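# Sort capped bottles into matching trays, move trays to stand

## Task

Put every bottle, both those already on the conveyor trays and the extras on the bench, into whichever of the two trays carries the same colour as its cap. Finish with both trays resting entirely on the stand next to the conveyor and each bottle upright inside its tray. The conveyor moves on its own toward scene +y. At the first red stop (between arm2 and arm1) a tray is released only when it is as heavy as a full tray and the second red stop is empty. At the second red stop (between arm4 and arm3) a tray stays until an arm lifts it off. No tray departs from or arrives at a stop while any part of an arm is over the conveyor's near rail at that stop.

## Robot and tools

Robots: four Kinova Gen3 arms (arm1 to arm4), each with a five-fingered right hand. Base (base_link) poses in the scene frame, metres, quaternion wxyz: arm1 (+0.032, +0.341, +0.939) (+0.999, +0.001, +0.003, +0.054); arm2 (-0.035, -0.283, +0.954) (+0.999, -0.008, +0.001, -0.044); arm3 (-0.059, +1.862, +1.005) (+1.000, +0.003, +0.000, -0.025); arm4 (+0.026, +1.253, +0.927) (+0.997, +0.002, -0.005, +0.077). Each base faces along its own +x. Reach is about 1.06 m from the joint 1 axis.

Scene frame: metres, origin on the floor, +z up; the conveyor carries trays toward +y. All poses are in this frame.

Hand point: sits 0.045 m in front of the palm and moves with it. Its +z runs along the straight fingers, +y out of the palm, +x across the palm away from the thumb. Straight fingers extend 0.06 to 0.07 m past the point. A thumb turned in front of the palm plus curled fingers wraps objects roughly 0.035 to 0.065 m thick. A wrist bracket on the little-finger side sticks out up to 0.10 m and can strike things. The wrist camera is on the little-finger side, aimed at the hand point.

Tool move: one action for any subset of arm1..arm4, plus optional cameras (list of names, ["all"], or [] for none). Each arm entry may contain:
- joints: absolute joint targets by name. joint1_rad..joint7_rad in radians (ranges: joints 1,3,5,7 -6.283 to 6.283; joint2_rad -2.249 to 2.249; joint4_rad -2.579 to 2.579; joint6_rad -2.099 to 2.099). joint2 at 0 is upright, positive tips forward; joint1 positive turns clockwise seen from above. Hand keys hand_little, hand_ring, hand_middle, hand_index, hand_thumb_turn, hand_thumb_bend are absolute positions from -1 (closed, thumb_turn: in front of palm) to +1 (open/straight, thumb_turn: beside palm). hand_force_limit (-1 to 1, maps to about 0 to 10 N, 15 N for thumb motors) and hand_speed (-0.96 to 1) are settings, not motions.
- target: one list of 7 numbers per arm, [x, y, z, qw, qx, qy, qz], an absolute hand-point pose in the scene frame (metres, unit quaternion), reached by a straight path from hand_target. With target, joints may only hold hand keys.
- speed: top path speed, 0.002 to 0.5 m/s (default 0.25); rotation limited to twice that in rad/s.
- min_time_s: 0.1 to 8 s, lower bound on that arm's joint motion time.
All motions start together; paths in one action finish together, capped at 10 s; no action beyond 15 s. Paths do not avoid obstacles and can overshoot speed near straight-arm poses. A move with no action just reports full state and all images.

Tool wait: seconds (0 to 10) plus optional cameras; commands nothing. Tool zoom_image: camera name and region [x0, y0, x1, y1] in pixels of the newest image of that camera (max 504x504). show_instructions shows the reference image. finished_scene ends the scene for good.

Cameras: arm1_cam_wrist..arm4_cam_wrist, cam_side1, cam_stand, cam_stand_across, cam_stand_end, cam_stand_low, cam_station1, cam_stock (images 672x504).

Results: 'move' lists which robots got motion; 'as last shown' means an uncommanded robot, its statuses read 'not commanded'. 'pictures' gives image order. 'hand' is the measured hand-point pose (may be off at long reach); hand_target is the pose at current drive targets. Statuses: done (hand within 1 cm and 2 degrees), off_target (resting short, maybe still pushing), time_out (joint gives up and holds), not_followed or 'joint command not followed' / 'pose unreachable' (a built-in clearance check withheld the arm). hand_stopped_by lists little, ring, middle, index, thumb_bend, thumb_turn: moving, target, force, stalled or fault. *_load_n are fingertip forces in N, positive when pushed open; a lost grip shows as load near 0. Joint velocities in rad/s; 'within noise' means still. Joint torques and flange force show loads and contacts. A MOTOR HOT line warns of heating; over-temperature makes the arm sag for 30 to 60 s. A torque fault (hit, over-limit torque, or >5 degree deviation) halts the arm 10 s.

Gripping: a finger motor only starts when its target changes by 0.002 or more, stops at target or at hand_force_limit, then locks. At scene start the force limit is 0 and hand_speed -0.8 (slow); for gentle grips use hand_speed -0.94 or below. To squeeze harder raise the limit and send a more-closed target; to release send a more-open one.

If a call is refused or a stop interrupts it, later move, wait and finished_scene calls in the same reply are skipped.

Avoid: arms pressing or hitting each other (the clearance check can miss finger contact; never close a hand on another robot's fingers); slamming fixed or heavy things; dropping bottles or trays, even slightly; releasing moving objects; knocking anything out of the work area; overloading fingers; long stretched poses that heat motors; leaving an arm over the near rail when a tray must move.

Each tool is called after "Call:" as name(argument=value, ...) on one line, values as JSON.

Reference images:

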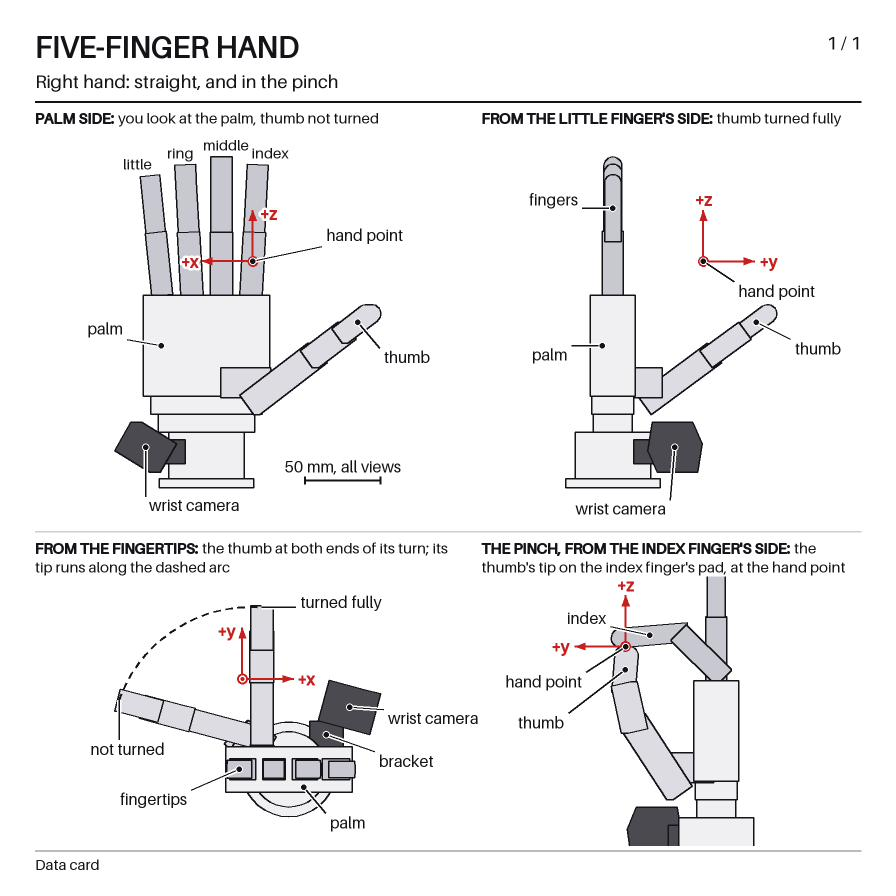

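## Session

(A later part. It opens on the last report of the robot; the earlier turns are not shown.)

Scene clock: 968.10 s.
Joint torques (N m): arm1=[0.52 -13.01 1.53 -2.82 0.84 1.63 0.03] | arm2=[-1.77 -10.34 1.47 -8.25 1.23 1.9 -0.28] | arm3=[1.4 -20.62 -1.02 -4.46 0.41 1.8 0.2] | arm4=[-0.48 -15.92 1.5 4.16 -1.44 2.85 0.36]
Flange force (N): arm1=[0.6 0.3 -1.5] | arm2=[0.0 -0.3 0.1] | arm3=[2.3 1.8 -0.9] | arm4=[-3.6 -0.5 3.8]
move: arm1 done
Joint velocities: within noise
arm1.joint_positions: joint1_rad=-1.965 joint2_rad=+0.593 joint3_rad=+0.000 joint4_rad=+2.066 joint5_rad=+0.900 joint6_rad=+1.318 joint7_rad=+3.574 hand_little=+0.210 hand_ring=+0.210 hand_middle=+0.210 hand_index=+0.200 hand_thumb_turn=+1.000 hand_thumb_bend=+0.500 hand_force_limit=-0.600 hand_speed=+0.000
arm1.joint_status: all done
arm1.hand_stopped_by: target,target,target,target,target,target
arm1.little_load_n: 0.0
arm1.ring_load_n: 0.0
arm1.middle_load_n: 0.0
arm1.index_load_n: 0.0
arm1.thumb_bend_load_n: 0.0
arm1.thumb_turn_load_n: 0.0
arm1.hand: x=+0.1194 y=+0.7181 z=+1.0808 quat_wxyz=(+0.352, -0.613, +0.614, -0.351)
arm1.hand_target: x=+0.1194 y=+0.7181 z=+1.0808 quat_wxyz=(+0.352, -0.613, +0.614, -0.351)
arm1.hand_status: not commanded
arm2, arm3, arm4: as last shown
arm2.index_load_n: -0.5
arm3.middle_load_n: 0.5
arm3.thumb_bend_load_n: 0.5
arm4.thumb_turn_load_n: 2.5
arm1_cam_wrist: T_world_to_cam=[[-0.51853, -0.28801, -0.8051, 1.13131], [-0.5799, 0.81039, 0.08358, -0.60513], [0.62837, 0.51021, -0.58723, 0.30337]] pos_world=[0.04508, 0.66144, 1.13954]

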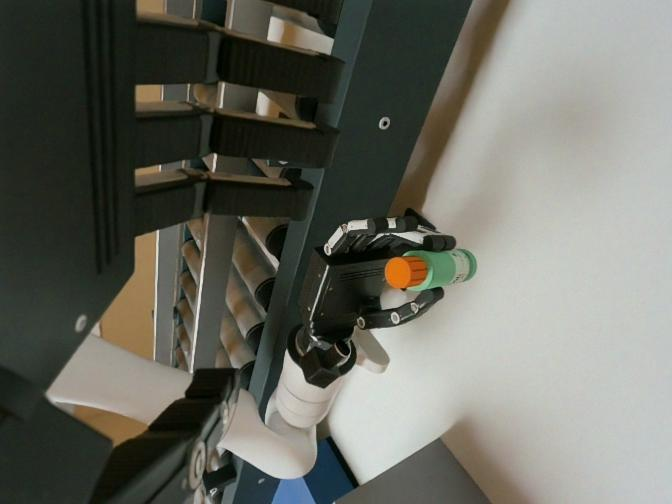

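Call:
move(arm1={"target": [0.05, 0.63, 1.10, 0.3536, -0.6124, 0.6124, -0.3536], "speed": 0.1})

Call:
move(arm4={"target": [0.12, 0.72, 0.88, 0.5, 0.5, -0.5, 0.5], "speed": 0.06}, cameras=["arm1_cam_wrist", "cam_stock", "arm4_cam_wrist"])

Call:
zoom_image(camera="cam_stock", region=[440, 160, 672, 340])

Scene clock: 996.87 s.
Joint torques (N m): arm1=[0.74 -11.1 0.87 -2.24 0.53 1.68 0.01] | arm2=[-1.69 -10.22 1.45 -8.22 1.21 1.88 -0.27] | arm3=[1.39 -20.59 -1.02 -4.42 0.42 1.81 0.23] | arm4=[-0.52 -15.95 1.54 4.29 -1.4 2.84 0.38]
Flange force (N): arm1=[1.2 -0.3 -1.8] | arm2=[0.0 -0.3 -0.2] | arm3=[2.4 1.8 -1.0] | arm4=[-4.0 -0.7 3.7]
move: arm1 done
Joint velocities: within noise
arm1.joint_positions: joint1_rad=-2.183 joint2_rad=+0.509 joint3_rad=-0.113 joint4_rad=+2.161 joint5_rad=+0.674 joint6_rad=+1.451 joint7_rad=+3.425 hand_little=+0.210 hand_ring=+0.210 hand_middle=+0.210 hand_index=+0.200 hand_thumb_turn=+1.000 hand_thumb_bend=+0.500 hand_force_limit=-0.600 hand_speed=+0.000
arm1.joint_status: not commanded
arm1.hand_stopped_by: target,target,target,target,target,target
arm1.little_load_n: 0.0
arm1.ring_load_n: 0.0
arm1.middle_load_n: 0.0
arm1.index_load_n: 0.0
arm1.thumb_bend_load_n: 0.0
arm1.thumb_turn_load_n: -0.5
arm1.hand: x=+0.0500 y=+0.6300 z=+1.1000 quat_wxyz=(+0.354, -0.612, +0.612, -0.354)
arm1.hand_target: x=+0.0500 y=+0.6300 z=+1.1000 quat_wxyz=(+0.354, -0.612, +0.612, -0.354)
arm1.hand_status: done (0.000 m and 0.0 deg from the pose sent, 0.114 m and 0.5 deg at the start)
arm2, arm3, arm4: as last shown
arm2.index_load_n: 0.0
arm3.ring_load_n: -0.5
arm3.middle_load_n: 0.0
arm3.thumb_bend_load_n: 0.0
arm4.index_load_n: 3.0
pictures: none

Scene clock: 999.07 s.
Joint torques (N m): arm1=[0.66 -11.22 0.94 -2.25 0.5 1.76 0] | arm2=[-1.72 -10.31 1.39 -8.21 1.25 1.83 -0.27] | arm3=[1.39 -20.62 -1 -4.44 0.42 1.84 0.22] | arm4=[-0.42 -16.2 2.7 3.81 -1.61 2.8 0.41]
Flange force (N): arm1=[1.0 0.1 -1.4] | arm2=[-0.2 -0.2 0.0] | arm3=[2.4 1.8 -0.8] | arm4=[-3.2 0.1 4.5]
move: arm4 done
Joint velocities: within noise
arm1, arm2, arm3: as last shown
arm1.middle_load_n: 0.5
arm1.thumb_turn_load_n: 0.0
arm3.ring_load_n: 0.0
arm3.thumb_turn_load_n: 0.5
arm4.joint_positions: joint1_rad=+0.827 joint2_rad=+1.667 joint3_rad=+0.160 joint4_rad=+2.037 joint5_rad=-4.074 joint6_rad=+1.798 joint7_rad=-2.106 hand_little=+0.300 hand_ring=+0.300 hand_middle=+0.077 hand_index=+0.040 hand_thumb_turn=-1.000 hand_thumb_bend=+0.366 hand_force_limit=-0.500 hand_speed=-0.900
arm4.joint_status: not commanded
arm4.hand_stopped_by: target,target,force,force,force,target
arm4.little_load_n: 0.0
arm4.ring_load_n: 0.0
arm4.middle_load_n: 3.0
arm4.index_load_n: 3.5
arm4.thumb_bend_load_n: 4.0
arm4.thumb_turn_load_n: 2.5
arm4.hand: x=+0.1200 y=+0.7200 z=+0.8800 quat_wxyz=(-0.500, -0.500, +0.500, -0.500)
arm4.hand_target: x=+0.1200 y=+0.7200 z=+0.8800 quat_wxyz=(-0.500, -0.500, +0.500, -0.500)
arm4.hand_status: done (0.000 m and 0.0 deg from the pose sent, 0.102 m and 0.0 deg at the start)
pictures: arm1_cam_wrist, arm4_cam_wrist, cam_stock
arm1_cam_wrist: T_world_to_cam=[[-0.51215, -0.29049, -0.80828, 1.09014], [-0.58131, 0.81001, 0.07722, -0.56829], [0.63228, 0.50941, -0.58371, 0.39959]] pos_world=[-0.02469, 0.57344, 1.15828]
arm4_cam_wrist: T_world_to_cam=[[-0.97152, 0.01179, 0.23666, -0.10074], [-0.19512, 0.52686, -0.82725, 0.36857], [-0.13443, -0.84987, -0.50955, 1.18423]] pos_world=[0.13325, 0.81344, 0.93217]

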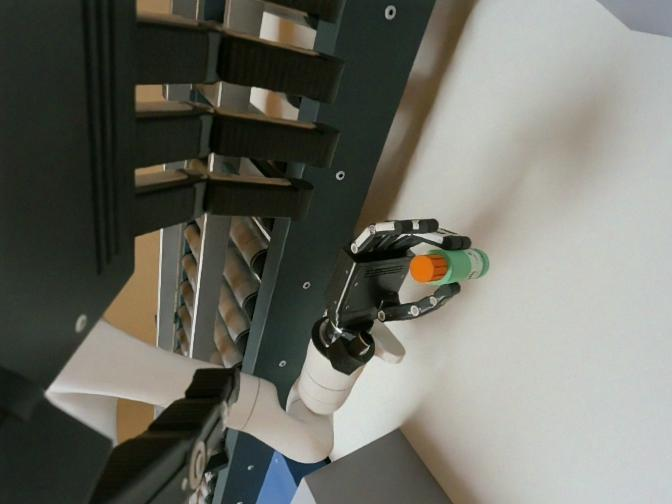

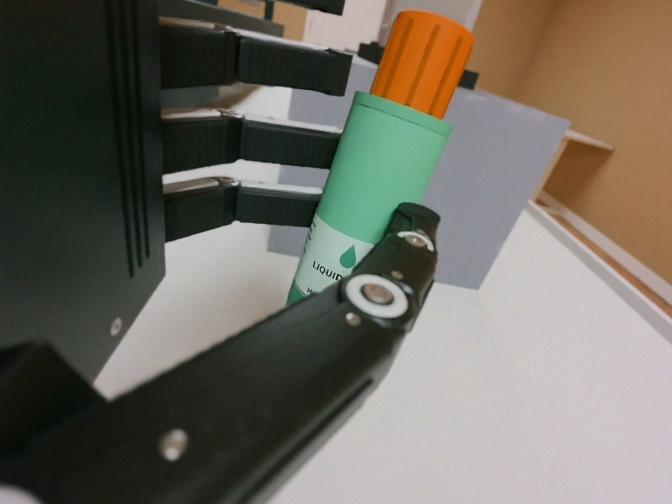

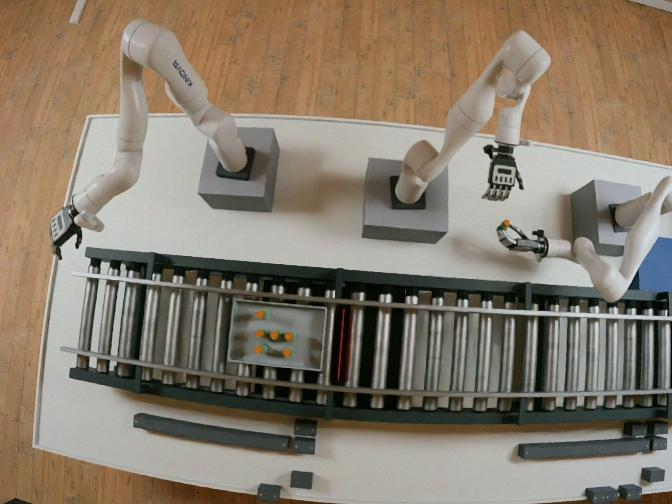

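Scaled by 2.172 from the camera's image (finer frame: 960x720).

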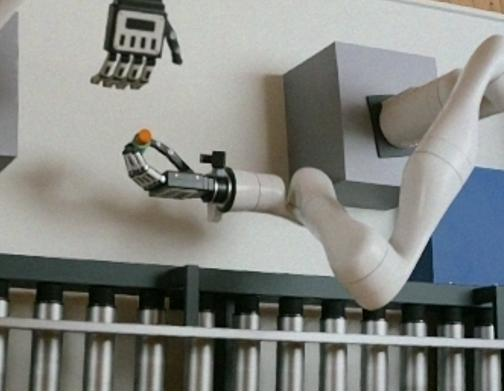

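Call:
move(arm4={"joints": {"joint1_rad": 1.087, "joint2_rad": 1.832, "joint3_rad": 0, "joint4_rad": 1.797, "joint5_rad": -3.84, "joint6_rad": 1.958, "joint7_rad": -1.878}, "min_time_s": 3}, cameras=["arm1_cam_wrist", "cam_stock", "cam_stand"])

Call:
zoom_image(camera="cam_stock", region=[440, 160, 672, 340])

Call:
zoom_image(camera="arm1_cam_wrist", region=[300, 180, 560, 420])

Scene clock: 1019.13 s.
Joint torques (N m): arm1=[0.63 -11.17 0.9 -2.22 0.49 1.71 0.01] | arm2=[-1.77 -10.29 1.48 -8.19 1.31 1.83 -0.24] | arm3=[1.41 -20.63 -1.03 -4.47 0.42 1.84 0.24] | arm4=[-0.3 -16.57 1.02 2.84 -0.86 3.16 0.4]
Flange force (N): arm1=[0.9 -0.1 -1.6] | arm2=[-0.4 -0.3 -0.2] | arm3=[2.5 1.8 -0.7] | arm4=[-4.4 0.2 4.3]
move: arm4 done
Joint velocities: within noise
arm1, arm2, arm3: as last shown
arm1.middle_load_n: 0.0
arm1.thumb_turn_load_n: -0.5
arm3.thumb_turn_load_n: 0.0
arm4.joint_positions: joint1_rad=+1.087 joint2_rad=+1.832 joint3_rad=+0.000 joint4_rad=+1.797 joint5_rad=-3.840 joint6_rad=+1.958 joint7_rad=-1.878 hand_little=+0.300 hand_ring=+0.300 hand_middle=+0.077 hand_index=+0.040 hand_thumb_turn=-1.000 hand_thumb_bend=+0.366 hand_force_limit=-0.500 hand_speed=-0.900
arm4.joint_status: all done
arm4.hand_stopped_by: target,target,force,force,force,target
arm4.little_load_n: 0.0
arm4.ring_load_n: 0.0
arm4.middle_load_n: 4.0
arm4.index_load_n: 3.5
arm4.thumb_bend_load_n: 4.5
arm4.thumb_turn_load_n: 2.5
arm4.hand: x=+0.1023 y=+0.7087 z=+0.7923 quat_wxyz=(-0.496, -0.498, +0.504, -0.502)
arm4.hand_target: x=+0.1023 y=+0.7087 z=+0.7923 quat_wxyz=(-0.496, -0.498, +0.504, -0.502)
arm4.hand_status: not commanded
pictures: arm1_cam_wrist, cam_stand, cam_stock
arm1_cam_wrist: T_world_to_cam=[[-0.51215, -0.29049, -0.80828, 1.09014], [-0.58131, 0.81001, 0.07722, -0.56829], [0.63228, 0.50941, -0.58371, 0.39959]] pos_world=[-0.02469, 0.57344, 1.15828]

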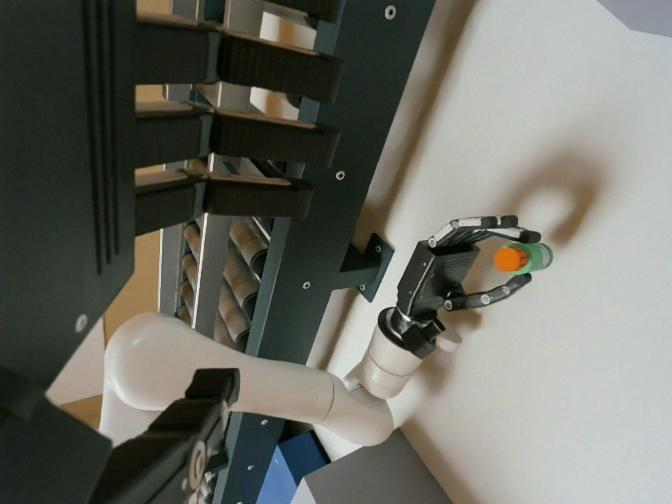

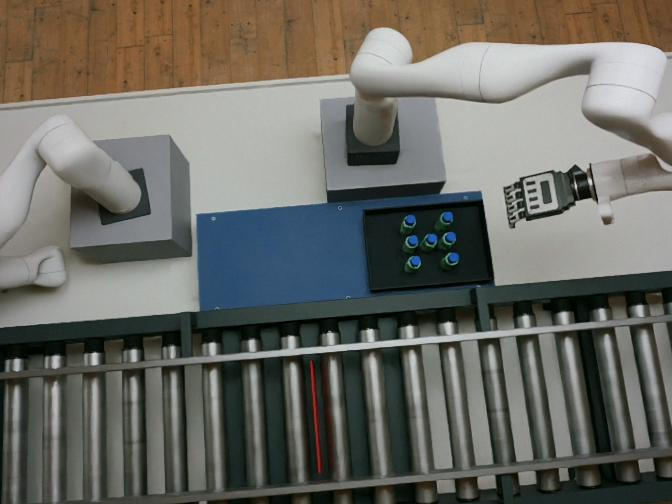

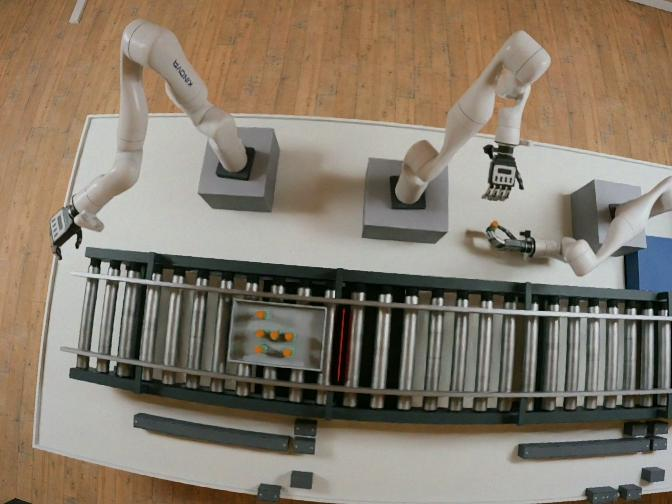

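Scaled by 2.172 from the camera's image (finer frame: 960x720).

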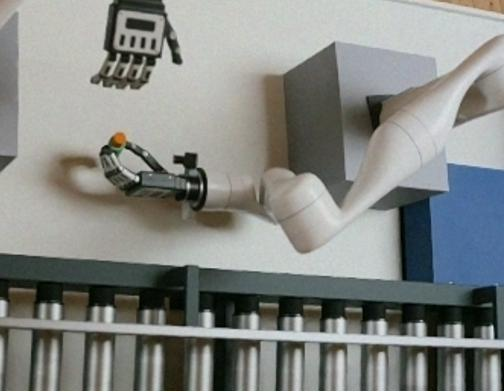

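Scaled by 1.938 from the camera's image (finer frame: 960x720).

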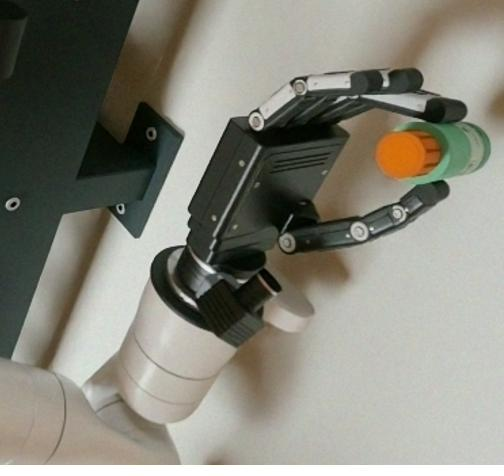

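Call:
move(arm4={"target": [0.102, 0.709, 0.765, 0.5, 0.5, -0.5, 0.5], "speed": 0.03})

Call:
move(arm4={"target": [0.102, 0.709, 0.761, 0.5, 0.5, -0.5, 0.5], "speed": 0.01}, cameras=["arm1_cam_wrist", "arm4_cam_wrist"])

Call:
zoom_image(camera="arm1_cam_wrist", region=[400, 180, 600, 340])

Scene clock: 1023.73 s.
Joint torques (N m): arm1=[0.59 -11.18 0.94 -2.21 0.56 1.76 0.04] | arm2=[-1.74 -10.28 1.44 -8.19 1.26 1.91 -0.26] | arm3=[1.4 -20.6 -1.01 -4.45 0.41 1.82 0.22] | arm4=[-0.47 -16.53 1.08 2.74 -0.9 3.16 0.42]
Flange force (N): arm1=[1.0 0.0 -1.5] | arm2=[-0.1 -0.5 0.0] | arm3=[2.4 1.7 -0.8] | arm4=[-5.2 0.4 4.3]
move: arm4 done
Joint velocities: within noise
arm1: as last shown
arm1.thumb_turn_load_n: 0.0
arm2.joint_positions: joint1_rad=+0.400 joint2_rad=+0.100 joint3_rad=-0.037 joint4_rad=+2.238 joint5_rad=-4.039 joint6_rad=+0.666 joint7_rad=+3.599 hand_little=+0.200 hand_ring=+0.200 hand_middle=+0.250 hand_index=+0.250 hand_thumb_turn=-1.000 hand_thumb_bend=+0.450 hand_force_limit=-0.600 hand_speed=-0.600
arm2.joint_status: not commanded
arm2.hand_stopped_by: target,target,target,target,target,target
arm2.little_load_n: 0.0
arm2.ring_load_n: 0.0
arm2.middle_load_n: 0.0
arm2.index_load_n: 0.0
arm2.thumb_bend_load_n: 0.0
arm2.thumb_turn_load_n: 0.0
arm2.hand: x=+0.3964 y=-0.6386 z=+1.3049 quat_wxyz=(-0.223, +0.171, -0.775, +0.566)
arm2.hand_target: x=+0.3964 y=-0.6386 z=+1.3049 quat_wxyz=(-0.223, +0.171, -0.775, +0.566)
arm2.hand_status: not commanded
arm3.joint_positions: joint1_rad=-1.077 joint2_rad=+0.991 joint3_rad=-0.285 joint4_rad=+1.344 joint5_rad=+0.476 joint6_rad=+1.894 joint7_rad=-3.005 hand_little=+0.000 hand_ring=+0.000 hand_middle=+0.000 hand_index=+0.000 hand_thumb_turn=-1.000 hand_thumb_bend=+0.400 hand_force_limit=+0.200 hand_speed=-0.500
arm3.joint_status: not commanded
arm3.hand_stopped_by: target,target,target,target,target,target
arm3.little_load_n: 0.0
arm3.ring_load_n: -0.5
arm3.middle_load_n: 0.0
arm3.index_load_n: 0.0
arm3.thumb_bend_load_n: 0.0
arm3.thumb_turn_load_n: 0.0
arm3.hand: x=+0.2165 y=+2.1345 z=+1.1000 quat_wxyz=(+0.000, +0.000, -0.866, +0.500)
arm3.hand_target: x=+0.2165 y=+2.1345 z=+1.1000 quat_wxyz=(+0.000, +0.000, -0.866, +0.500)
arm3.hand_status: not commanded
arm4.joint_positions: joint1_rad=+1.083 joint2_rad=+1.896 joint3_rad=+0.004 joint4_rad=+1.708 joint5_rad=-3.840 joint6_rad=+1.938 joint7_rad=-1.854 hand_little=+0.300 hand_ring=+0.300 hand_middle=+0.077 hand_index=+0.040 hand_thumb_turn=-1.000 hand_thumb_bend=+0.366 hand_force_limit=-0.500 hand_speed=-0.900
arm4.joint_status: not commanded
arm4.hand_stopped_by: target,target,force,force,force,target
arm4.little_load_n: 0.0
arm4.ring_load_n: 0.0
arm4.middle_load_n: 3.5
arm4.index_load_n: 3.5
arm4.thumb_bend_load_n: 4.5
arm4.thumb_turn_load_n: 2.5
arm4.hand: x=+0.1020 y=+0.7090 z=+0.7650 quat_wxyz=(-0.500, -0.500, +0.500, -0.500)
arm4.hand_target: x=+0.1020 y=+0.7090 z=+0.7650 quat_wxyz=(-0.500, -0.500, +0.500, -0.500)
arm4.hand_status: done (0.000 m and 0.0 deg from the pose sent, 0.027 m and 0.7 deg at the start)
pictures: none

Scene clock: 1024.70 s.
Joint torques (N m): arm1=[0.64 -11.15 0.86 -2.23 0.49 1.71 0.02] | arm2=[-1.74 -10.37 1.47 -8.21 1.23 1.88 -0.25] | arm3=[1.43 -20.61 -0.99 -4.43 0.41 1.81 0.23] | arm4=[1.93 11.73 -3.01 -11.56 3.77 -12.44 1.66]
Flange force (N): arm1=[0.9 -0.2 -1.5] | arm2=[0.0 -0.1 0.2] | arm3=[2.4 1.8 -0.9] | arm4=[115.9 12.3 -37.8]
move: arm4 done
Joint velocities: within noise
arm1, arm2, arm3: as last shown
arm2.thumb_bend_load_n: -0.5
arm3.ring_load_n: 0.0
arm4.joint_positions: joint1_rad=+1.082 joint2_rad=+1.904 joint3_rad=+0.004 joint4_rad=+1.695 joint5_rad=-3.839 joint6_rad=+1.935 joint7_rad=-1.852 hand_little=+0.300 hand_ring=+0.300 hand_middle=+0.077 hand_index=+0.040 hand_thumb_turn=-1.000 hand_thumb_bend=+0.366 hand_force_limit=-0.500 hand_speed=-0.900
arm4.joint_status: not commanded
arm4.hand_stopped_by: target,target,force,force,force,target
arm4.little_load_n: 0.0
arm4.ring_load_n: 0.0
arm4.middle_load_n: 3.5
arm4.index_load_n: 3.5
arm4.thumb_bend_load_n: 4.5
arm4.thumb_turn_load_n: 2.5
arm4.hand: x=+0.1020 y=+0.7090 z=+0.7610 quat_wxyz=(-0.500, -0.500, +0.500, -0.500)
arm4.hand_target: x=+0.1020 y=+0.7090 z=+0.7610 quat_wxyz=(-0.500, -0.500, +0.500, -0.500)
arm4.hand_status: done (0.000 m and 0.0 deg from the pose sent, 0.004 m and 0.0 deg at the start)
arm1_cam_wrist: T_world_to_cam=[[-0.51215, -0.29049, -0.80828, 1.09014], [-0.58131, 0.81001, 0.07722, -0.56829], [0.63228, 0.50941, -0.58371, 0.39959]] pos_world=[-0.02469, 0.57344, 1.15828]
arm4_cam_wrist: T_world_to_cam=[[-0.97152, 0.01181, 0.23667, -0.08996], [-0.19514, 0.52679, -0.8273, 0.2725], [-0.13444, -0.84991, -0.50948, 1.1118]] pos_world=[0.11525, 0.80244, 0.81317]

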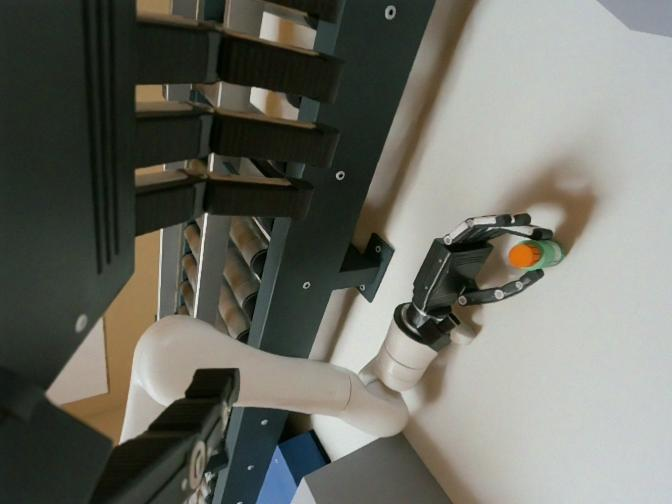

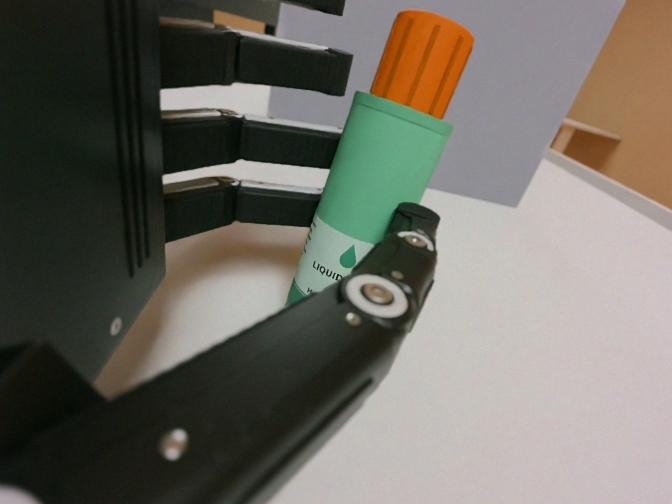

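Scaled by 2.520 from the camera's image (finer frame: 960x720).

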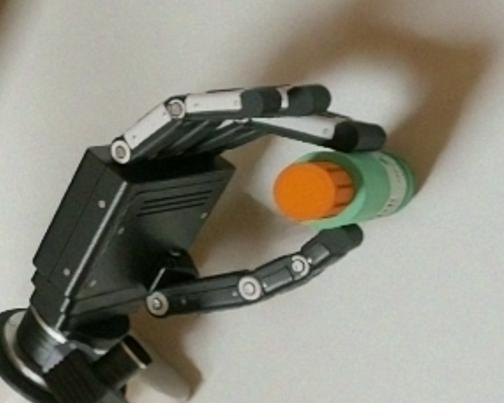

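Call:
move(arm4={"target": [0.102, 0.709, 0.768, 0.5, 0.5, -0.5, 0.5], "speed": 0.02})

Scene clock: 1027.97 s.
Joint torques (N m): arm1=[0.65 -11.22 0.89 -2.18 0.51 1.7 0.05] | arm2=[-1.73 -10.3 1.48 -8.24 1.23 1.89 -0.26] | arm3=[1.41 -20.6 -1.03 -4.42 0.4 1.8 0.24] | arm4=[-0.4 -16.45 1 2.59 -0.94 3.09 0.4]
Flange force (N): arm1=[0.9 0.1 -1.7] | arm2=[0.0 -0.2 0.0] | arm3=[2.4 1.8 -1.0] | arm4=[-4.3 0.6 4.0]
move: arm4 done
Joint velocities: within noise
arm1, arm2, arm3: as last shown
arm1.index_load_n: -0.5
arm1.thumb_turn_load_n: -0.5
arm2.thumb_bend_load_n: 0.0
arm4.joint_positions: joint1_rad=+1.083 joint2_rad=+1.889 joint3_rad=+0.003 joint4_rad=+1.717 joint5_rad=-3.840 joint6_rad=+1.941 joint7_rad=-1.856 hand_little=+0.300 hand_ring=+0.300 hand_middle=+0.077 hand_index=+0.040 hand_thumb_turn=-1.000 hand_thumb_bend=+0.366 hand_force_limit=-0.500 hand_speed=-0.900
arm4.joint_status: not commanded
arm4.hand_stopped_by: target,target,force,force,force,target
arm4.little_load_n: 0.0
arm4.ring_load_n: 0.0
arm4.middle_load_n: 3.5
arm4.index_load_n: 3.5
arm4.thumb_bend_load_n: 4.0
arm4.thumb_turn_load_n: 2.5
arm4.hand: x=+0.1020 y=+0.7090 z=+0.7680 quat_wxyz=(-0.500, -0.500, +0.500, -0.500)
arm4.hand_target: x=+0.1020 y=+0.7090 z=+0.7680 quat_wxyz=(-0.500, -0.500, +0.500, -0.500)
arm4.hand_status: done (0.000 m and 0.0 deg from the pose sent, 0.007 m and 0.0 deg at the start)
pictures: none

Call:
move(arm4={"target": [0.102, 0.709, 0.768, 0.48674, 0.51292, -0.51292, 0.48674], "speed": 0.03})

Call:
move(arm4={"target": [0.102, 0.709, 0.7625, 0.48674, 0.51292, -0.51292, 0.48674], "speed": 0.01}, cameras=["arm1_cam_wrist"])

Call:
zoom_image(camera="arm1_cam_wrist", region=[400, 180, 600, 340])

Scene clock: 1063.40 s.
Joint torques (N m): arm1=[0.63 -11.16 0.92 -2.2 0.52 1.74 0.02] | arm2=[-1.76 -10.29 1.42 -8.27 1.22 1.85 -0.21] | arm3=[1.42 -20.64 -1.05 -4.41 0.42 1.8 0.2] | arm4=[-0.49 -16.62 1.04 2.76 -0.92 3.03 0.38]
Flange force (N): arm1=[0.9 -0.1 -1.6] | arm2=[0.4 0.1 0.1] | arm3=[2.3 1.9 -1.1] | arm4=[-4.3 0.6 4.3]
move: arm4 done
Joint velocities: within noise
arm1, arm2, arm3: as last shown
arm1.index_load_n: 0.0
arm4.joint_positions: joint1_rad=+1.088 joint2_rad=+1.851 joint3_rad=+0.002 joint4_rad=+1.766 joint5_rad=-3.821 joint6_rad=+1.901 joint7_rad=-1.855 hand_little=+0.300 hand_ring=+0.300 hand_middle=+0.077 hand_index=+0.040 hand_thumb_turn=-1.000 hand_thumb_bend=+0.366 hand_force_limit=-0.500 hand_speed=-0.900
arm4.joint_status: not commanded
arm4.hand_stopped_by: target,target,force,force,force,target
arm4.little_load_n: 0.0
arm4.ring_load_n: 0.0
arm4.middle_load_n: 3.5
arm4.index_load_n: 3.5
arm4.thumb_bend_load_n: 4.5
arm4.thumb_turn_load_n: 2.0
arm4.hand: x=+0.1020 y=+0.7090 z=+0.7680 quat_wxyz=(-0.487, -0.513, +0.513, -0.487)
arm4.hand_target: x=+0.1020 y=+0.7090 z=+0.7680 quat_wxyz=(-0.487, -0.513, +0.513, -0.487)
arm4.hand_status: done (0.000 m and 0.0 deg from the pose sent, 0.000 m and 3.0 deg at the start)
pictures: none

Scene clock: 1064.43 s.
Joint torques (N m): arm1=[0.64 -11.18 0.93 -2.05 0.54 1.75 0.05] | arm2=[-1.82 -10.26 1.39 -8.21 1.25 1.88 -0.27] | arm3=[1.41 -20.62 -0.98 -4.51 0.41 1.81 0.18] | arm4=[-0.3 -16.59 1.01 2.65 -0.97 3.1 0.42]
Flange force (N): arm1=[0.7 0.1 -1.9] | arm2=[0.1 -0.4 0.0] | arm3=[2.5 1.7 -0.7] | arm4=[-4.1 0.5 4.3]
move: arm4 done
Joint velocities: within noise
arm1, arm2, arm3: as last shown
arm3.little_load_n: 0.5
arm4.joint_positions: joint1_rad=+1.088 joint2_rad=+1.863 joint3_rad=+0.003 joint4_rad=+1.749 joint5_rad=-3.821 joint6_rad=+1.897 joint7_rad=-1.852 hand_little=+0.300 hand_ring=+0.300 hand_middle=+0.077 hand_index=+0.040 hand_thumb_turn=-1.000 hand_thumb_bend=+0.366 hand_force_limit=-0.500 hand_speed=-0.900
arm4.joint_status: not commanded
arm4.hand_stopped_by: target,target,force,force,force,target
arm4.little_load_n: 0.0
arm4.ring_load_n: 0.0
arm4.middle_load_n: 3.5
arm4.index_load_n: 3.5
arm4.thumb_bend_load_n: 4.5
arm4.thumb_turn_load_n: 2.5
arm4.hand: x=+0.1020 y=+0.7090 z=+0.7625 quat_wxyz=(-0.487, -0.513, +0.513, -0.487)
arm4.hand_target: x=+0.1020 y=+0.7090 z=+0.7625 quat_wxyz=(-0.487, -0.513, +0.513, -0.487)
arm4.hand_status: done (0.000 m and 0.0 deg from the pose sent, 0.005 m and 0.0 deg at the start)
arm1_cam_wrist: T_world_to_cam=[[-0.51215, -0.29049, -0.80828, 1.09014], [-0.58131, 0.81001, 0.07722, -0.56829], [0.63228, 0.50941, -0.58371, 0.39959]] pos_world=[-0.02469, 0.57344, 1.15828]

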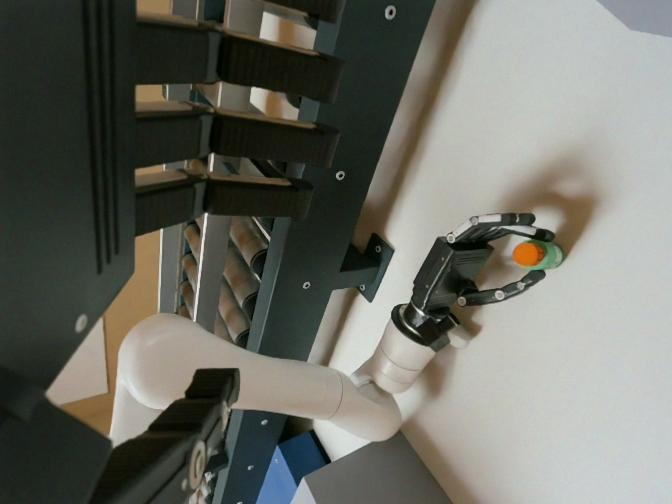

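Scaled by 2.520 from the camera's image (finer frame: 960x720).

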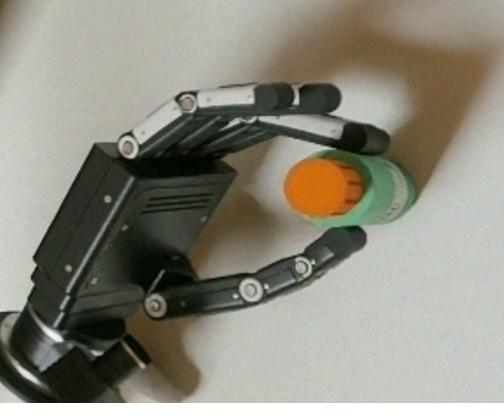

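Call:
move(arm4={"target": [0.102, 0.709, 0.7605, 0.48674, 0.51292, -0.51292, 0.48674], "speed": 0.01})

Call:
move(arm4={"target": [0.102, 0.709, 0.759, 0.48674, 0.51292, -0.51292, 0.48674], "speed": 0.01})

Scene clock: 1067.87 s.
Joint torques (N m): arm1=[0.62 -11.09 0.9 -2.16 0.55 1.74 -0.03] | arm2=[-1.71 -10.35 1.5 -8.27 1.29 1.87 -0.28] | arm3=[1.39 -20.62 -1.04 -4.43 0.4 1.81 0.19] | arm4=[-0.47 -16.59 1.1 2.63 -0.92 3.06 0.37]
Flange force (N): arm1=[0.8 -0.4 -1.8] | arm2=[-0.4 -0.2 -0.2] | arm3=[2.3 1.8 -1.0] | arm4=[-4.2 0.5 4.1]
move: arm4 done
Joint velocities: within noise
arm1.joint_positions: joint1_rad=-2.183 joint2_rad=+0.509 joint3_rad=-0.113 joint4_rad=+2.161 joint5_rad=+0.674 joint6_rad=+1.451 joint7_rad=+3.425 hand_little=+0.210 hand_ring=+0.210 hand_middle=+0.210 hand_index=+0.200 hand_thumb_turn=+1.000 hand_thumb_bend=+0.500 hand_force_limit=-0.600 hand_speed=+0.000
arm1.joint_status: not commanded
arm1.hand_stopped_by: target,target,target,target,target,target
arm1.little_load_n: 0.0
arm1.ring_load_n: 0.0
arm1.middle_load_n: 0.0
arm1.index_load_n: 0.0
arm1.thumb_bend_load_n: 0.0
arm1.thumb_turn_load_n: -0.5
arm1.hand: x=+0.0500 y=+0.6300 z=+1.1000 quat_wxyz=(+0.354, -0.612, +0.612, -0.354)
arm1.hand_target: x=+0.0500 y=+0.6300 z=+1.1000 quat_wxyz=(+0.354, -0.612, +0.612, -0.354)
arm1.hand_status: not commanded
arm2, arm3: as last shown
arm2.middle_load_n: -0.5
arm3.little_load_n: 0.0
arm4.joint_positions: joint1_rad=+1.088 joint2_rad=+1.867 joint3_rad=+0.003 joint4_rad=+1.743 joint5_rad=-3.820 joint6_rad=+1.895 joint7_rad=-1.851 hand_little=+0.300 hand_ring=+0.300 hand_middle=+0.077 hand_index=+0.040 hand_thumb_turn=-1.000 hand_thumb_bend=+0.366 hand_force_limit=-0.500 hand_speed=-0.900
arm4.joint_status: not commanded
arm4.hand_stopped_by: target,target,force,force,force,target
arm4.little_load_n: 0.0
arm4.ring_load_n: 0.0
arm4.middle_load_n: 3.5
arm4.index_load_n: 3.5
arm4.thumb_bend_load_n: 4.0
arm4.thumb_turn_load_n: 2.0
arm4.hand: x=+0.1020 y=+0.7090 z=+0.7605 quat_wxyz=(-0.487, -0.513, +0.513, -0.487)
arm4.hand_target: x=+0.1020 y=+0.7090 z=+0.7605 quat_wxyz=(-0.487, -0.513, +0.513, -0.487)
arm4.hand_status: done (0.000 m and 0.0 deg from the pose sent, 0.002 m and 0.0 deg at the start)
pictures: none

Scene clock: 1068.83 s.
Joint torques (N m): arm1=[0.6 -11.18 0.98 -2.19 0.57 1.73 0.02] | arm2=[-1.72 -10.25 1.48 -8.27 1.23 1.84 -0.27] | arm3=[1.37 -20.64 -1.04 -4.41 0.45 1.83 0.21] | arm4=[-0.34 -15.37 0.42 2.88 -0.67 2.3 0.19]
Flange force (N): arm1=[1.0 0.0 -1.7] | arm2=[0.0 -0.1 -0.2] | arm3=[2.3 1.9 -1.0] | arm4=[-1.9 0.4 4.2]
move: arm4 done
Joint velocities: within noise
arm1, arm2, arm3: as last shown
arm1.thumb_turn_load_n: 0.0
arm2.middle_load_n: 0.0
arm2.thumb_bend_load_n: 0.5
arm4.joint_positions: joint1_rad=+1.088 joint2_rad=+1.870 joint3_rad=+0.003 joint4_rad=+1.738 joint5_rad=-3.820 joint6_rad=+1.894 joint7_rad=-1.850 hand_little=+0.300 hand_ring=+0.300 hand_middle=+0.077 hand_index=+0.040 hand_thumb_turn=-1.000 hand_thumb_bend=+0.366 hand_force_limit=-0.500 hand_speed=-0.900
arm4.joint_status: not commanded
arm4.hand_stopped_by: target,target,force,force,force,target
arm4.little_load_n: 0.0
arm4.ring_load_n: 0.0
arm4.middle_load_n: 4.0
arm4.index_load_n: 3.0
arm4.thumb_bend_load_n: 4.5
arm4.thumb_turn_load_n: 1.0
arm4.hand: x=+0.1020 y=+0.7090 z=+0.7590 quat_wxyz=(-0.487, -0.513, +0.513, -0.487)
arm4.hand_target: x=+0.1020 y=+0.7090 z=+0.7590 quat_wxyz=(-0.487, -0.513, +0.513, -0.487)
arm4.hand_status: done (0.000 m and 0.0 deg from the pose sent, 0.002 m and 0.0 deg at the start)
pictures: none

Call:
move(arm4={"target": [0.102, 0.709, 0.7575, 0.48674, 0.51292, -0.51292, 0.48674], "speed": 0.01})

Call:
move(arm4={"target": [0.102, 0.709, 0.7565, 0.48674, 0.51292, -0.51292, 0.48674], "speed": 0.01}, cameras=["arm1_cam_wrist", "arm4_cam_wrist"])

Call:
zoom_image(camera="arm1_cam_wrist", region=[400, 180, 600, 340])

Scene clock: 1072.97 s.
Joint torques (N m): arm1=[0.58 -11.17 0.99 -2.21 0.59 1.73 0.03] | arm2=[-1.75 -10.31 1.46 -8.24 1.2 1.88 -0.28] | arm3=[1.4 -20.59 -1.06 -4.42 0.42 1.81 0.2] | arm4=[-0.31 -14.81 0.19 2.86 -0.48 1.78 0.06]
Flange force (N): arm1=[1.0 0.0 -1.7] | arm2=[0.1 -0.1 0.1] | arm3=[2.3 1.8 -1.0] | arm4=[-0.3 0.4 3.4]
move: arm4 done
Joint velocities: within noise
arm1, arm2, arm3: as last shown
arm1.index_load_n: -0.5
arm2.thumb_bend_load_n: 0.0
arm3.thumb_bend_load_n: 0.5
arm4.joint_positions: joint1_rad=+1.088 joint2_rad=+1.874 joint3_rad=+0.003 joint4_rad=+1.733 joint5_rad=-3.820 joint6_rad=+1.893 joint7_rad=-1.849 hand_little=+0.300 hand_ring=+0.300 hand_middle=+0.077 hand_index=+0.040 hand_thumb_turn=-1.000 hand_thumb_bend=+0.366 hand_force_limit=-0.500 hand_speed=-0.900
arm4.joint_status: not commanded
arm4.hand_stopped_by: target,target,force,force,force,target
arm4.little_load_n: 0.0
arm4.ring_load_n: 0.0
arm4.middle_load_n: 3.5
arm4.index_load_n: 2.5
arm4.thumb_bend_load_n: 4.5
arm4.thumb_turn_load_n: -1.0
arm4.hand: x=+0.1020 y=+0.7090 z=+0.7575 quat_wxyz=(-0.487, -0.513, +0.513, -0.487)
arm4.hand_target: x=+0.1020 y=+0.7090 z=+0.7575 quat_wxyz=(-0.487, -0.513, +0.513, -0.487)
arm4.hand_status: done (0.000 m and 0.0 deg from the pose sent, 0.002 m and 0.0 deg at the start)
pictures: none

Scene clock: 1073.93 s.
Joint torques (N m): arm1=[0.58 -11.2 1 -2.23 0.51 1.76 0.04] | arm2=[-1.71 -10.23 1.49 -8.19 1.28 1.83 -0.27] | arm3=[1.42 -20.58 -0.97 -4.49 0.4 1.81 0.22] | arm4=[-0.52 -14.37 -0.18 2.7 -0.1 1.33 -0.01]
Flange force (N): arm1=[1.0 0.1 -1.4] | arm2=[-0.4 -0.4 -0.3] | arm3=[2.5 1.6 -0.8] | arm4=[1.4 1.0 2.5]
move: arm4 done
Joint velocities: within noise
arm1: as last shown
arm1.index_load_n: 0.0
arm1.thumb_turn_load_n: -0.5
arm2.joint_positions: joint1_rad=+0.400 joint2_rad=+0.100 joint3_rad=-0.037 joint4_rad=+2.238 joint5_rad=-4.039 joint6_rad=+0.666 joint7_rad=+3.599 hand_little=+0.200 hand_ring=+0.200 hand_middle=+0.250 hand_index=+0.250 hand_thumb_turn=-1.000 hand_thumb_bend=+0.450 hand_force_limit=-0.600 hand_speed=-0.600
arm2.joint_status: not commanded
arm2.hand_stopped_by: target,target,target,target,target,target
arm2.little_load_n: 0.0
arm2.ring_load_n: -0.5
arm2.middle_load_n: 0.0
arm2.index_load_n: 0.0
arm2.thumb_bend_load_n: 0.0
arm2.thumb_turn_load_n: 0.0
arm2.hand: x=+0.3964 y=-0.6386 z=+1.3049 quat_wxyz=(-0.223, +0.171, -0.775, +0.566)
arm2.hand_target: x=+0.3964 y=-0.6386 z=+1.3049 quat_wxyz=(-0.223, +0.171, -0.775, +0.566)
arm2.hand_status: not commanded
arm3.joint_positions: joint1_rad=-1.077 joint2_rad=+0.991 joint3_rad=-0.285 joint4_rad=+1.344 joint5_rad=+0.476 joint6_rad=+1.894 joint7_rad=-3.005 hand_little=+0.000 hand_ring=+0.000 hand_middle=+0.000 hand_index=+0.000 hand_thumb_turn=-1.000 hand_thumb_bend=+0.400 hand_force_limit=+0.200 hand_speed=-0.500
arm3.joint_status: not commanded
arm3.hand_stopped_by: target,target,target,target,target,target
arm3.little_load_n: 0.0
arm3.ring_load_n: 0.0
arm3.middle_load_n: 0.0
arm3.index_load_n: 0.0
arm3.thumb_bend_load_n: 0.0
arm3.thumb_turn_load_n: 0.0
arm3.hand: x=+0.2165 y=+2.1345 z=+1.1000 quat_wxyz=(+0.000, +0.000, -0.866, +0.500)
arm3.hand_target: x=+0.2165 y=+2.1345 z=+1.1000 quat_wxyz=(+0.000, +0.000, -0.866, +0.500)
arm3.hand_status: not commanded
arm4.joint_positions: joint1_rad=+1.088 joint2_rad=+1.876 joint3_rad=+0.003 joint4_rad=+1.730 joint5_rad=-3.820 joint6_rad=+1.892 joint7_rad=-1.849 hand_little=+0.300 hand_ring=+0.300 hand_middle=+0.077 hand_index=+0.040 hand_thumb_turn=-1.000 hand_thumb_bend=+0.366 hand_force_limit=-0.500 hand_speed=-0.900
arm4.joint_status: not commanded
arm4.hand_stopped_by: target,target,force,force,force,target
arm4.little_load_n: -0.5
arm4.ring_load_n: 0.0
arm4.middle_load_n: 3.0
arm4.index_load_n: 2.0
arm4.thumb_bend_load_n: 4.5
arm4.thumb_turn_load_n: -4.0
arm4.hand: x=+0.1020 y=+0.7090 z=+0.7565 quat_wxyz=(-0.487, -0.513, +0.513, -0.487)
arm4.hand_target: x=+0.1020 y=+0.7090 z=+0.7565 quat_wxyz=(-0.487, -0.513, +0.513, -0.487)
arm4.hand_status: done (0.000 m and 0.0 deg from the pose sent, 0.001 m and 0.0 deg at the start)
arm1_cam_wrist: T_world_to_cam=[[-0.51215, -0.29049, -0.80828, 1.09014], [-0.58131, 0.81001, 0.07722, -0.56829], [0.63228, 0.50941, -0.58371, 0.39959]] pos_world=[-0.02469, 0.57344, 1.15828]
arm4_cam_wrist: T_world_to_cam=[[-0.97152, -0.00062, 0.23695, -0.08029], [-0.19512, 0.56944, -0.79854, 0.21674], [-0.13443, -0.82203, -0.55335, 1.12292]] pos_world=[0.11525, 0.7996, 0.81347]

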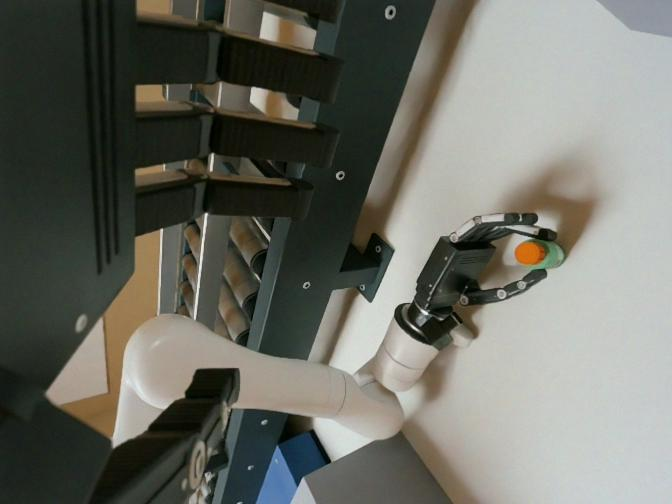

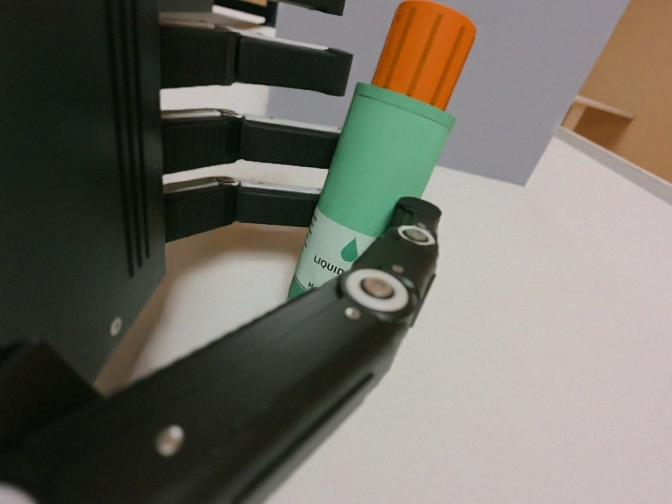

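Scaled by 2.520 from the camera's image (finer frame: 960x720).

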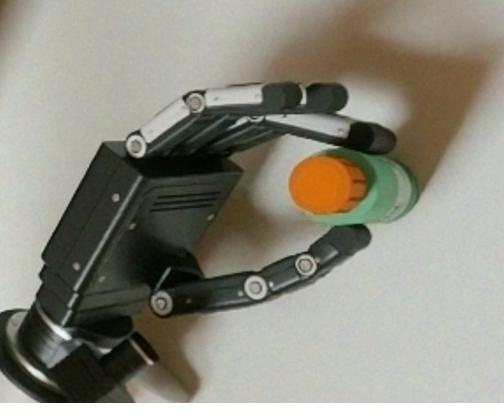

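Call:
move(arm4={"target": [0.1042, 0.7099, 0.757, 0.50908, 0.52175, -0.49075, 0.47726], "speed": 0.01}, cameras=["arm1_cam_wrist", "arm4_cam_wrist"])

Call:
zoom_image(camera="arm1_cam_wrist", region=[480, 200, 600, 300])

Scene clock: 1094.03 s.
Joint torques (N m): arm1=[0.63 -11.19 0.98 -2.25 0.51 1.77 0.01] | arm2=[-1.76 -10.29 1.48 -8.22 1.29 1.85 -0.22] | arm3=[1.46 -20.6 -1.04 -4.47 0.42 1.8 0.22] | arm4=[9.2 53.02 -4.86 -46.55 11.71 -38.93 5.57]
Flange force (N): arm1=[1.0 0.0 -1.4] | arm2=[-0.1 -0.1 -0.1] | arm3=[2.5 1.7 -0.9] | arm4=[334.3 63.2 -152.8]
move: arm4 done
TORQUE WARNING: arm4's joint6_rad reached its warning level (29.4 N m). A warning alone does not stop the arm.
Joint velocities: within noise
arm1, arm2, arm3: as last shown
arm1.thumb_turn_load_n: 0.0
arm2.ring_load_n: 0.0
arm4.joint_positions: joint1_rad=+1.063 joint2_rad=+1.900 joint3_rad=+0.008 joint4_rad=+1.694 joint5_rad=-3.851 joint6_rad=+1.897 joint7_rad=-1.793 hand_little=+0.300 hand_ring=+0.300 hand_middle=+0.077 hand_index=+0.040 hand_thumb_turn=-1.000 hand_thumb_bend=+0.366 hand_force_limit=-0.500 hand_speed=-0.900
arm4.joint_status: not commanded
arm4.hand_stopped_by: target,target,force,force,force,target
arm4.little_load_n: 0.0
arm4.ring_load_n: 0.0
arm4.middle_load_n: 0.5
arm4.index_load_n: 5.0
arm4.thumb_bend_load_n: 3.5
arm4.thumb_turn_load_n: 0.0
arm4.hand: x=+0.1041 y=+0.7100 z=+0.7574 quat_wxyz=(-0.509, -0.522, +0.491, -0.477)
arm4.hand_target: x=+0.1042 y=+0.7099 z=+0.7570 quat_wxyz=(-0.509, -0.522, +0.491, -0.477)
arm4.hand_status: done (0.000 m and 0.1 deg from the pose sent, 0.002 m and 3.9 deg at the start)
arm1_cam_wrist: T_world_to_cam=[[-0.51215, -0.29049, -0.80828, 1.09014], [-0.58131, 0.81001, 0.07722, -0.56829], [0.63228, 0.50941, -0.58371, 0.39959]] pos_world=[-0.02469, 0.57344, 1.15828]
arm4_cam_wrist: T_world_to_cam=[[-0.95452, 0.00535, 0.29811, -0.1308], [-0.24636, 0.54902, -0.79868, 0.23719], [-0.16794, -0.83579, -0.52273, 1.11462]] pos_world=[0.12078, 0.80207, 0.81107]

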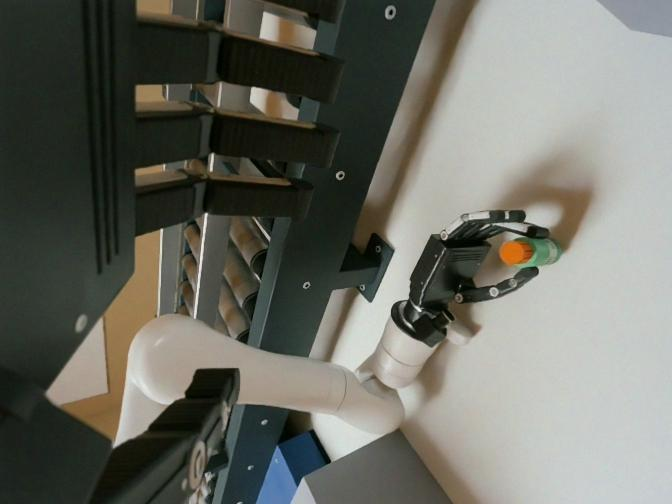

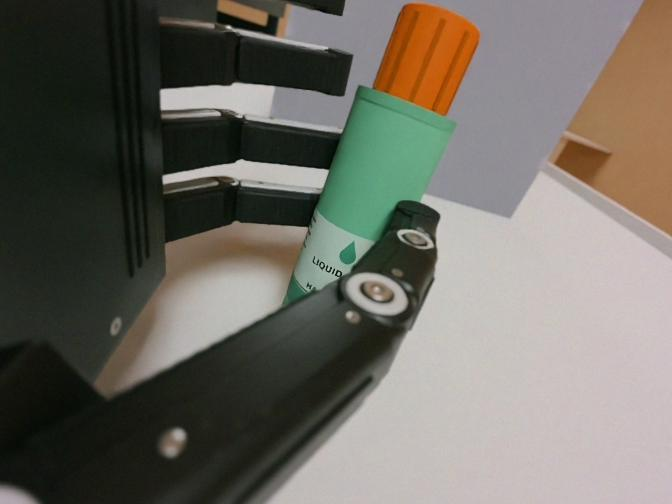

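Scaled by 4.200 from the camera's image (finer frame: 960x720).

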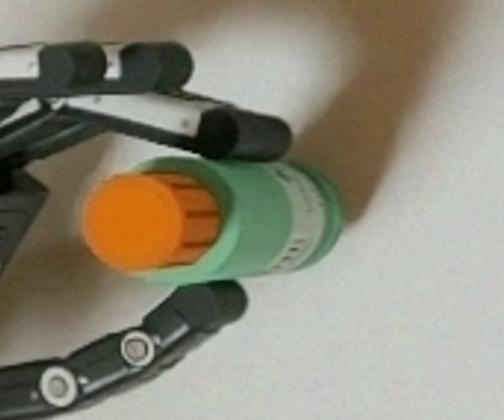

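Call:
move(arm4={"target": [0.1042, 0.7099, 0.780, 0.50908, 0.52175, -0.49075, 0.47726], "speed": 0.05}, cameras=["arm1_cam_wrist"])

Call:
zoom_image(camera="arm1_cam_wrist", region=[480, 200, 600, 300])

Scene clock: 1097.03 s.
Joint torques (N m): arm1=[0.6 -11.13 0.88 -2.17 0.53 1.72 -0.04] | arm2=[-1.72 -10.34 1.54 -8.21 1.3 1.9 -0.24] | arm3=[1.44 -20.58 -0.98 -4.41 0.41 1.83 0.23] | arm4=[-0.45 -16.72 1.06 2.71 -0.98 3.07 0.42]
Flange force (N): arm1=[0.7 -0.3 -1.7] | arm2=[-0.4 -0.2 -0.1] | arm3=[2.4 1.8 -1.0] | arm4=[-4.5 0.5 4.2]
move: arm4 done
TORQUE WARNING: arm4's joint6_rad reached its warning level (29.4 N m). A warning alone does not stop the arm.
Joint velocities: within noise
arm1, arm2, arm3: as last shown
arm1.thumb_turn_load_n: -0.5
arm4.joint_positions: joint1_rad=+1.064 joint2_rad=+1.851 joint3_rad=+0.007 joint4_rad=+1.764 joint5_rad=-3.855 joint6_rad=+1.914 joint7_rad=-1.806 hand_little=+0.300 hand_ring=+0.300 hand_middle=+0.077 hand_index=+0.040 hand_thumb_turn=-1.000 hand_thumb_bend=+0.366 hand_force_limit=-0.500 hand_speed=-0.900
arm4.joint_status: not commanded
arm4.hand_stopped_by: target,target,force,force,force,target
arm4.little_load_n: 0.0
arm4.ring_load_n: 0.0
arm4.middle_load_n: 0.5
arm4.index_load_n: 5.5
arm4.thumb_bend_load_n: 4.0
arm4.thumb_turn_load_n: 0.0
arm4.hand: x=+0.1042 y=+0.7099 z=+0.7800 quat_wxyz=(-0.509, -0.522, +0.491, -0.477)
arm4.hand_target: x=+0.1042 y=+0.7099 z=+0.7800 quat_wxyz=(-0.509, -0.522, +0.491, -0.477)
arm4.hand_status: done (0.000 m and 0.0 deg from the pose sent, 0.023 m and 0.1 deg at the start)
arm1_cam_wrist: T_world_to_cam=[[-0.51215, -0.29049, -0.80828, 1.09014], [-0.58131, 0.81001, 0.07722, -0.56829], [0.63228, 0.50941, -0.58371, 0.39959]] pos_world=[-0.02469, 0.57344, 1.15828]

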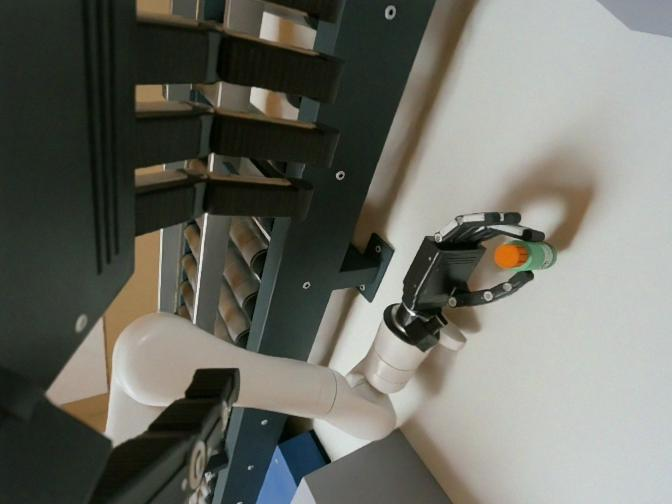

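Scaled by 4.200 from the camera's image (finer frame: 960x720).

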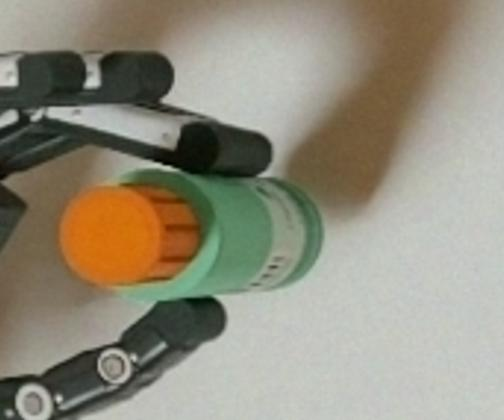

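Call:
move(arm4={"target": [0.1042, 0.7099, 0.770, 0.50044, 0.53001, -0.49957, 0.46808], "speed": 0.03})

Call:
move(arm4={"target": [0.1042, 0.7099, 0.7615, 0.50044, 0.53001, -0.49957, 0.46808], "speed": 0.01})

Scene clock: 1112.83 s.
Joint torques (N m): arm1=[0.59 -11.17 0.95 -2.14 0.58 1.71 0.03] | arm2=[-1.75 -10.36 1.56 -8.27 1.3 1.9 -0.25] | arm3=[1.45 -20.68 -0.99 -4.44 0.42 1.82 0.2] | arm4=[-0.44 -16.72 1.09 2.85 -0.96 3.11 0.4]
Flange force (N): arm1=[0.9 0.0 -1.9] | arm2=[-0.3 -0.1 -0.1] | arm3=[2.4 2.0 -1.0] | arm4=[-4.7 0.1 4.7]
move: arm4 done
Joint velocities: within noise
arm1, arm2, arm3: as last shown
arm1.thumb_turn_load_n: 0.0
arm4.joint_positions: joint1_rad=+1.068 joint2_rad=+1.847 joint3_rad=+0.005 joint4_rad=+1.764 joint5_rad=-3.842 joint6_rad=+1.879 joint7_rad=-1.798 hand_little=+0.300 hand_ring=+0.300 hand_middle=+0.077 hand_index=+0.040 hand_thumb_turn=-1.000 hand_thumb_bend=+0.366 hand_force_limit=-0.500 hand_speed=-0.900
arm4.joint_status: not commanded
arm4.hand_stopped_by: target,target,force,force,force,target
arm4.little_load_n: 0.0
arm4.ring_load_n: 0.0
arm4.middle_load_n: 0.5
arm4.index_load_n: 5.0
arm4.thumb_bend_load_n: 4.0
arm4.thumb_turn_load_n: 0.0
arm4.hand: x=+0.1042 y=+0.7099 z=+0.7700 quat_wxyz=(-0.500, -0.530, +0.500, -0.468)
arm4.hand_target: x=+0.1042 y=+0.7099 z=+0.7700 quat_wxyz=(-0.500, -0.530, +0.500, -0.468)
arm4.hand_status: done (0.000 m and 0.0 deg from the pose sent, 0.010 m and 2.0 deg at the start)
pictures: none

Scene clock: 1114.17 s.
Joint torques (N m): arm1=[0.65 -11.16 0.93 -2.13 0.51 1.76 -0.02] | arm2=[-1.73 -10.28 1.54 -8.24 1.26 1.86 -0.22] | arm3=[1.4 -20.65 -1.01 -4.44 0.38 1.83 0.23] | arm4=[-0.5 -16.69 1.13 2.69 -0.98 3.08 0.33]
Flange force (N): arm1=[0.7 -0.1 -1.7] | arm2=[-0.1 0.0 -0.1] | arm3=[2.3 1.9 -0.9] | arm4=[-4.5 0.2 4.4]
move: arm4 done
Joint velocities: within noise
arm1, arm2, arm3: as last shown
arm1.thumb_turn_load_n: -0.5
arm2.thumb_turn_load_n: -0.5
arm4.joint_positions: joint1_rad=+1.067 joint2_rad=+1.865 joint3_rad=+0.006 joint4_rad=+1.738 joint5_rad=-3.841 joint6_rad=+1.873 joint7_rad=-1.793 hand_little=+0.300 hand_ring=+0.300 hand_middle=+0.077 hand_index=+0.040 hand_thumb_turn=-1.000 hand_thumb_bend=+0.366 hand_force_limit=-0.500 hand_speed=-0.900
arm4.joint_status: not commanded
arm4.hand_stopped_by: target,target,force,force,force,target
arm4.little_load_n: 0.0
arm4.ring_load_n: 0.0
arm4.middle_load_n: 0.5
arm4.index_load_n: 5.5
arm4.thumb_bend_load_n: 3.5
arm4.thumb_turn_load_n: 0.0
arm4.hand: x=+0.1042 y=+0.7099 z=+0.7615 quat_wxyz=(-0.500, -0.530, +0.500, -0.468)
arm4.hand_target: x=+0.1042 y=+0.7099 z=+0.7615 quat_wxyz=(-0.500, -0.530, +0.500, -0.468)
arm4.hand_status: done (0.000 m and 0.0 deg from the pose sent, 0.009 m and 0.0 deg at the start)
pictures: none


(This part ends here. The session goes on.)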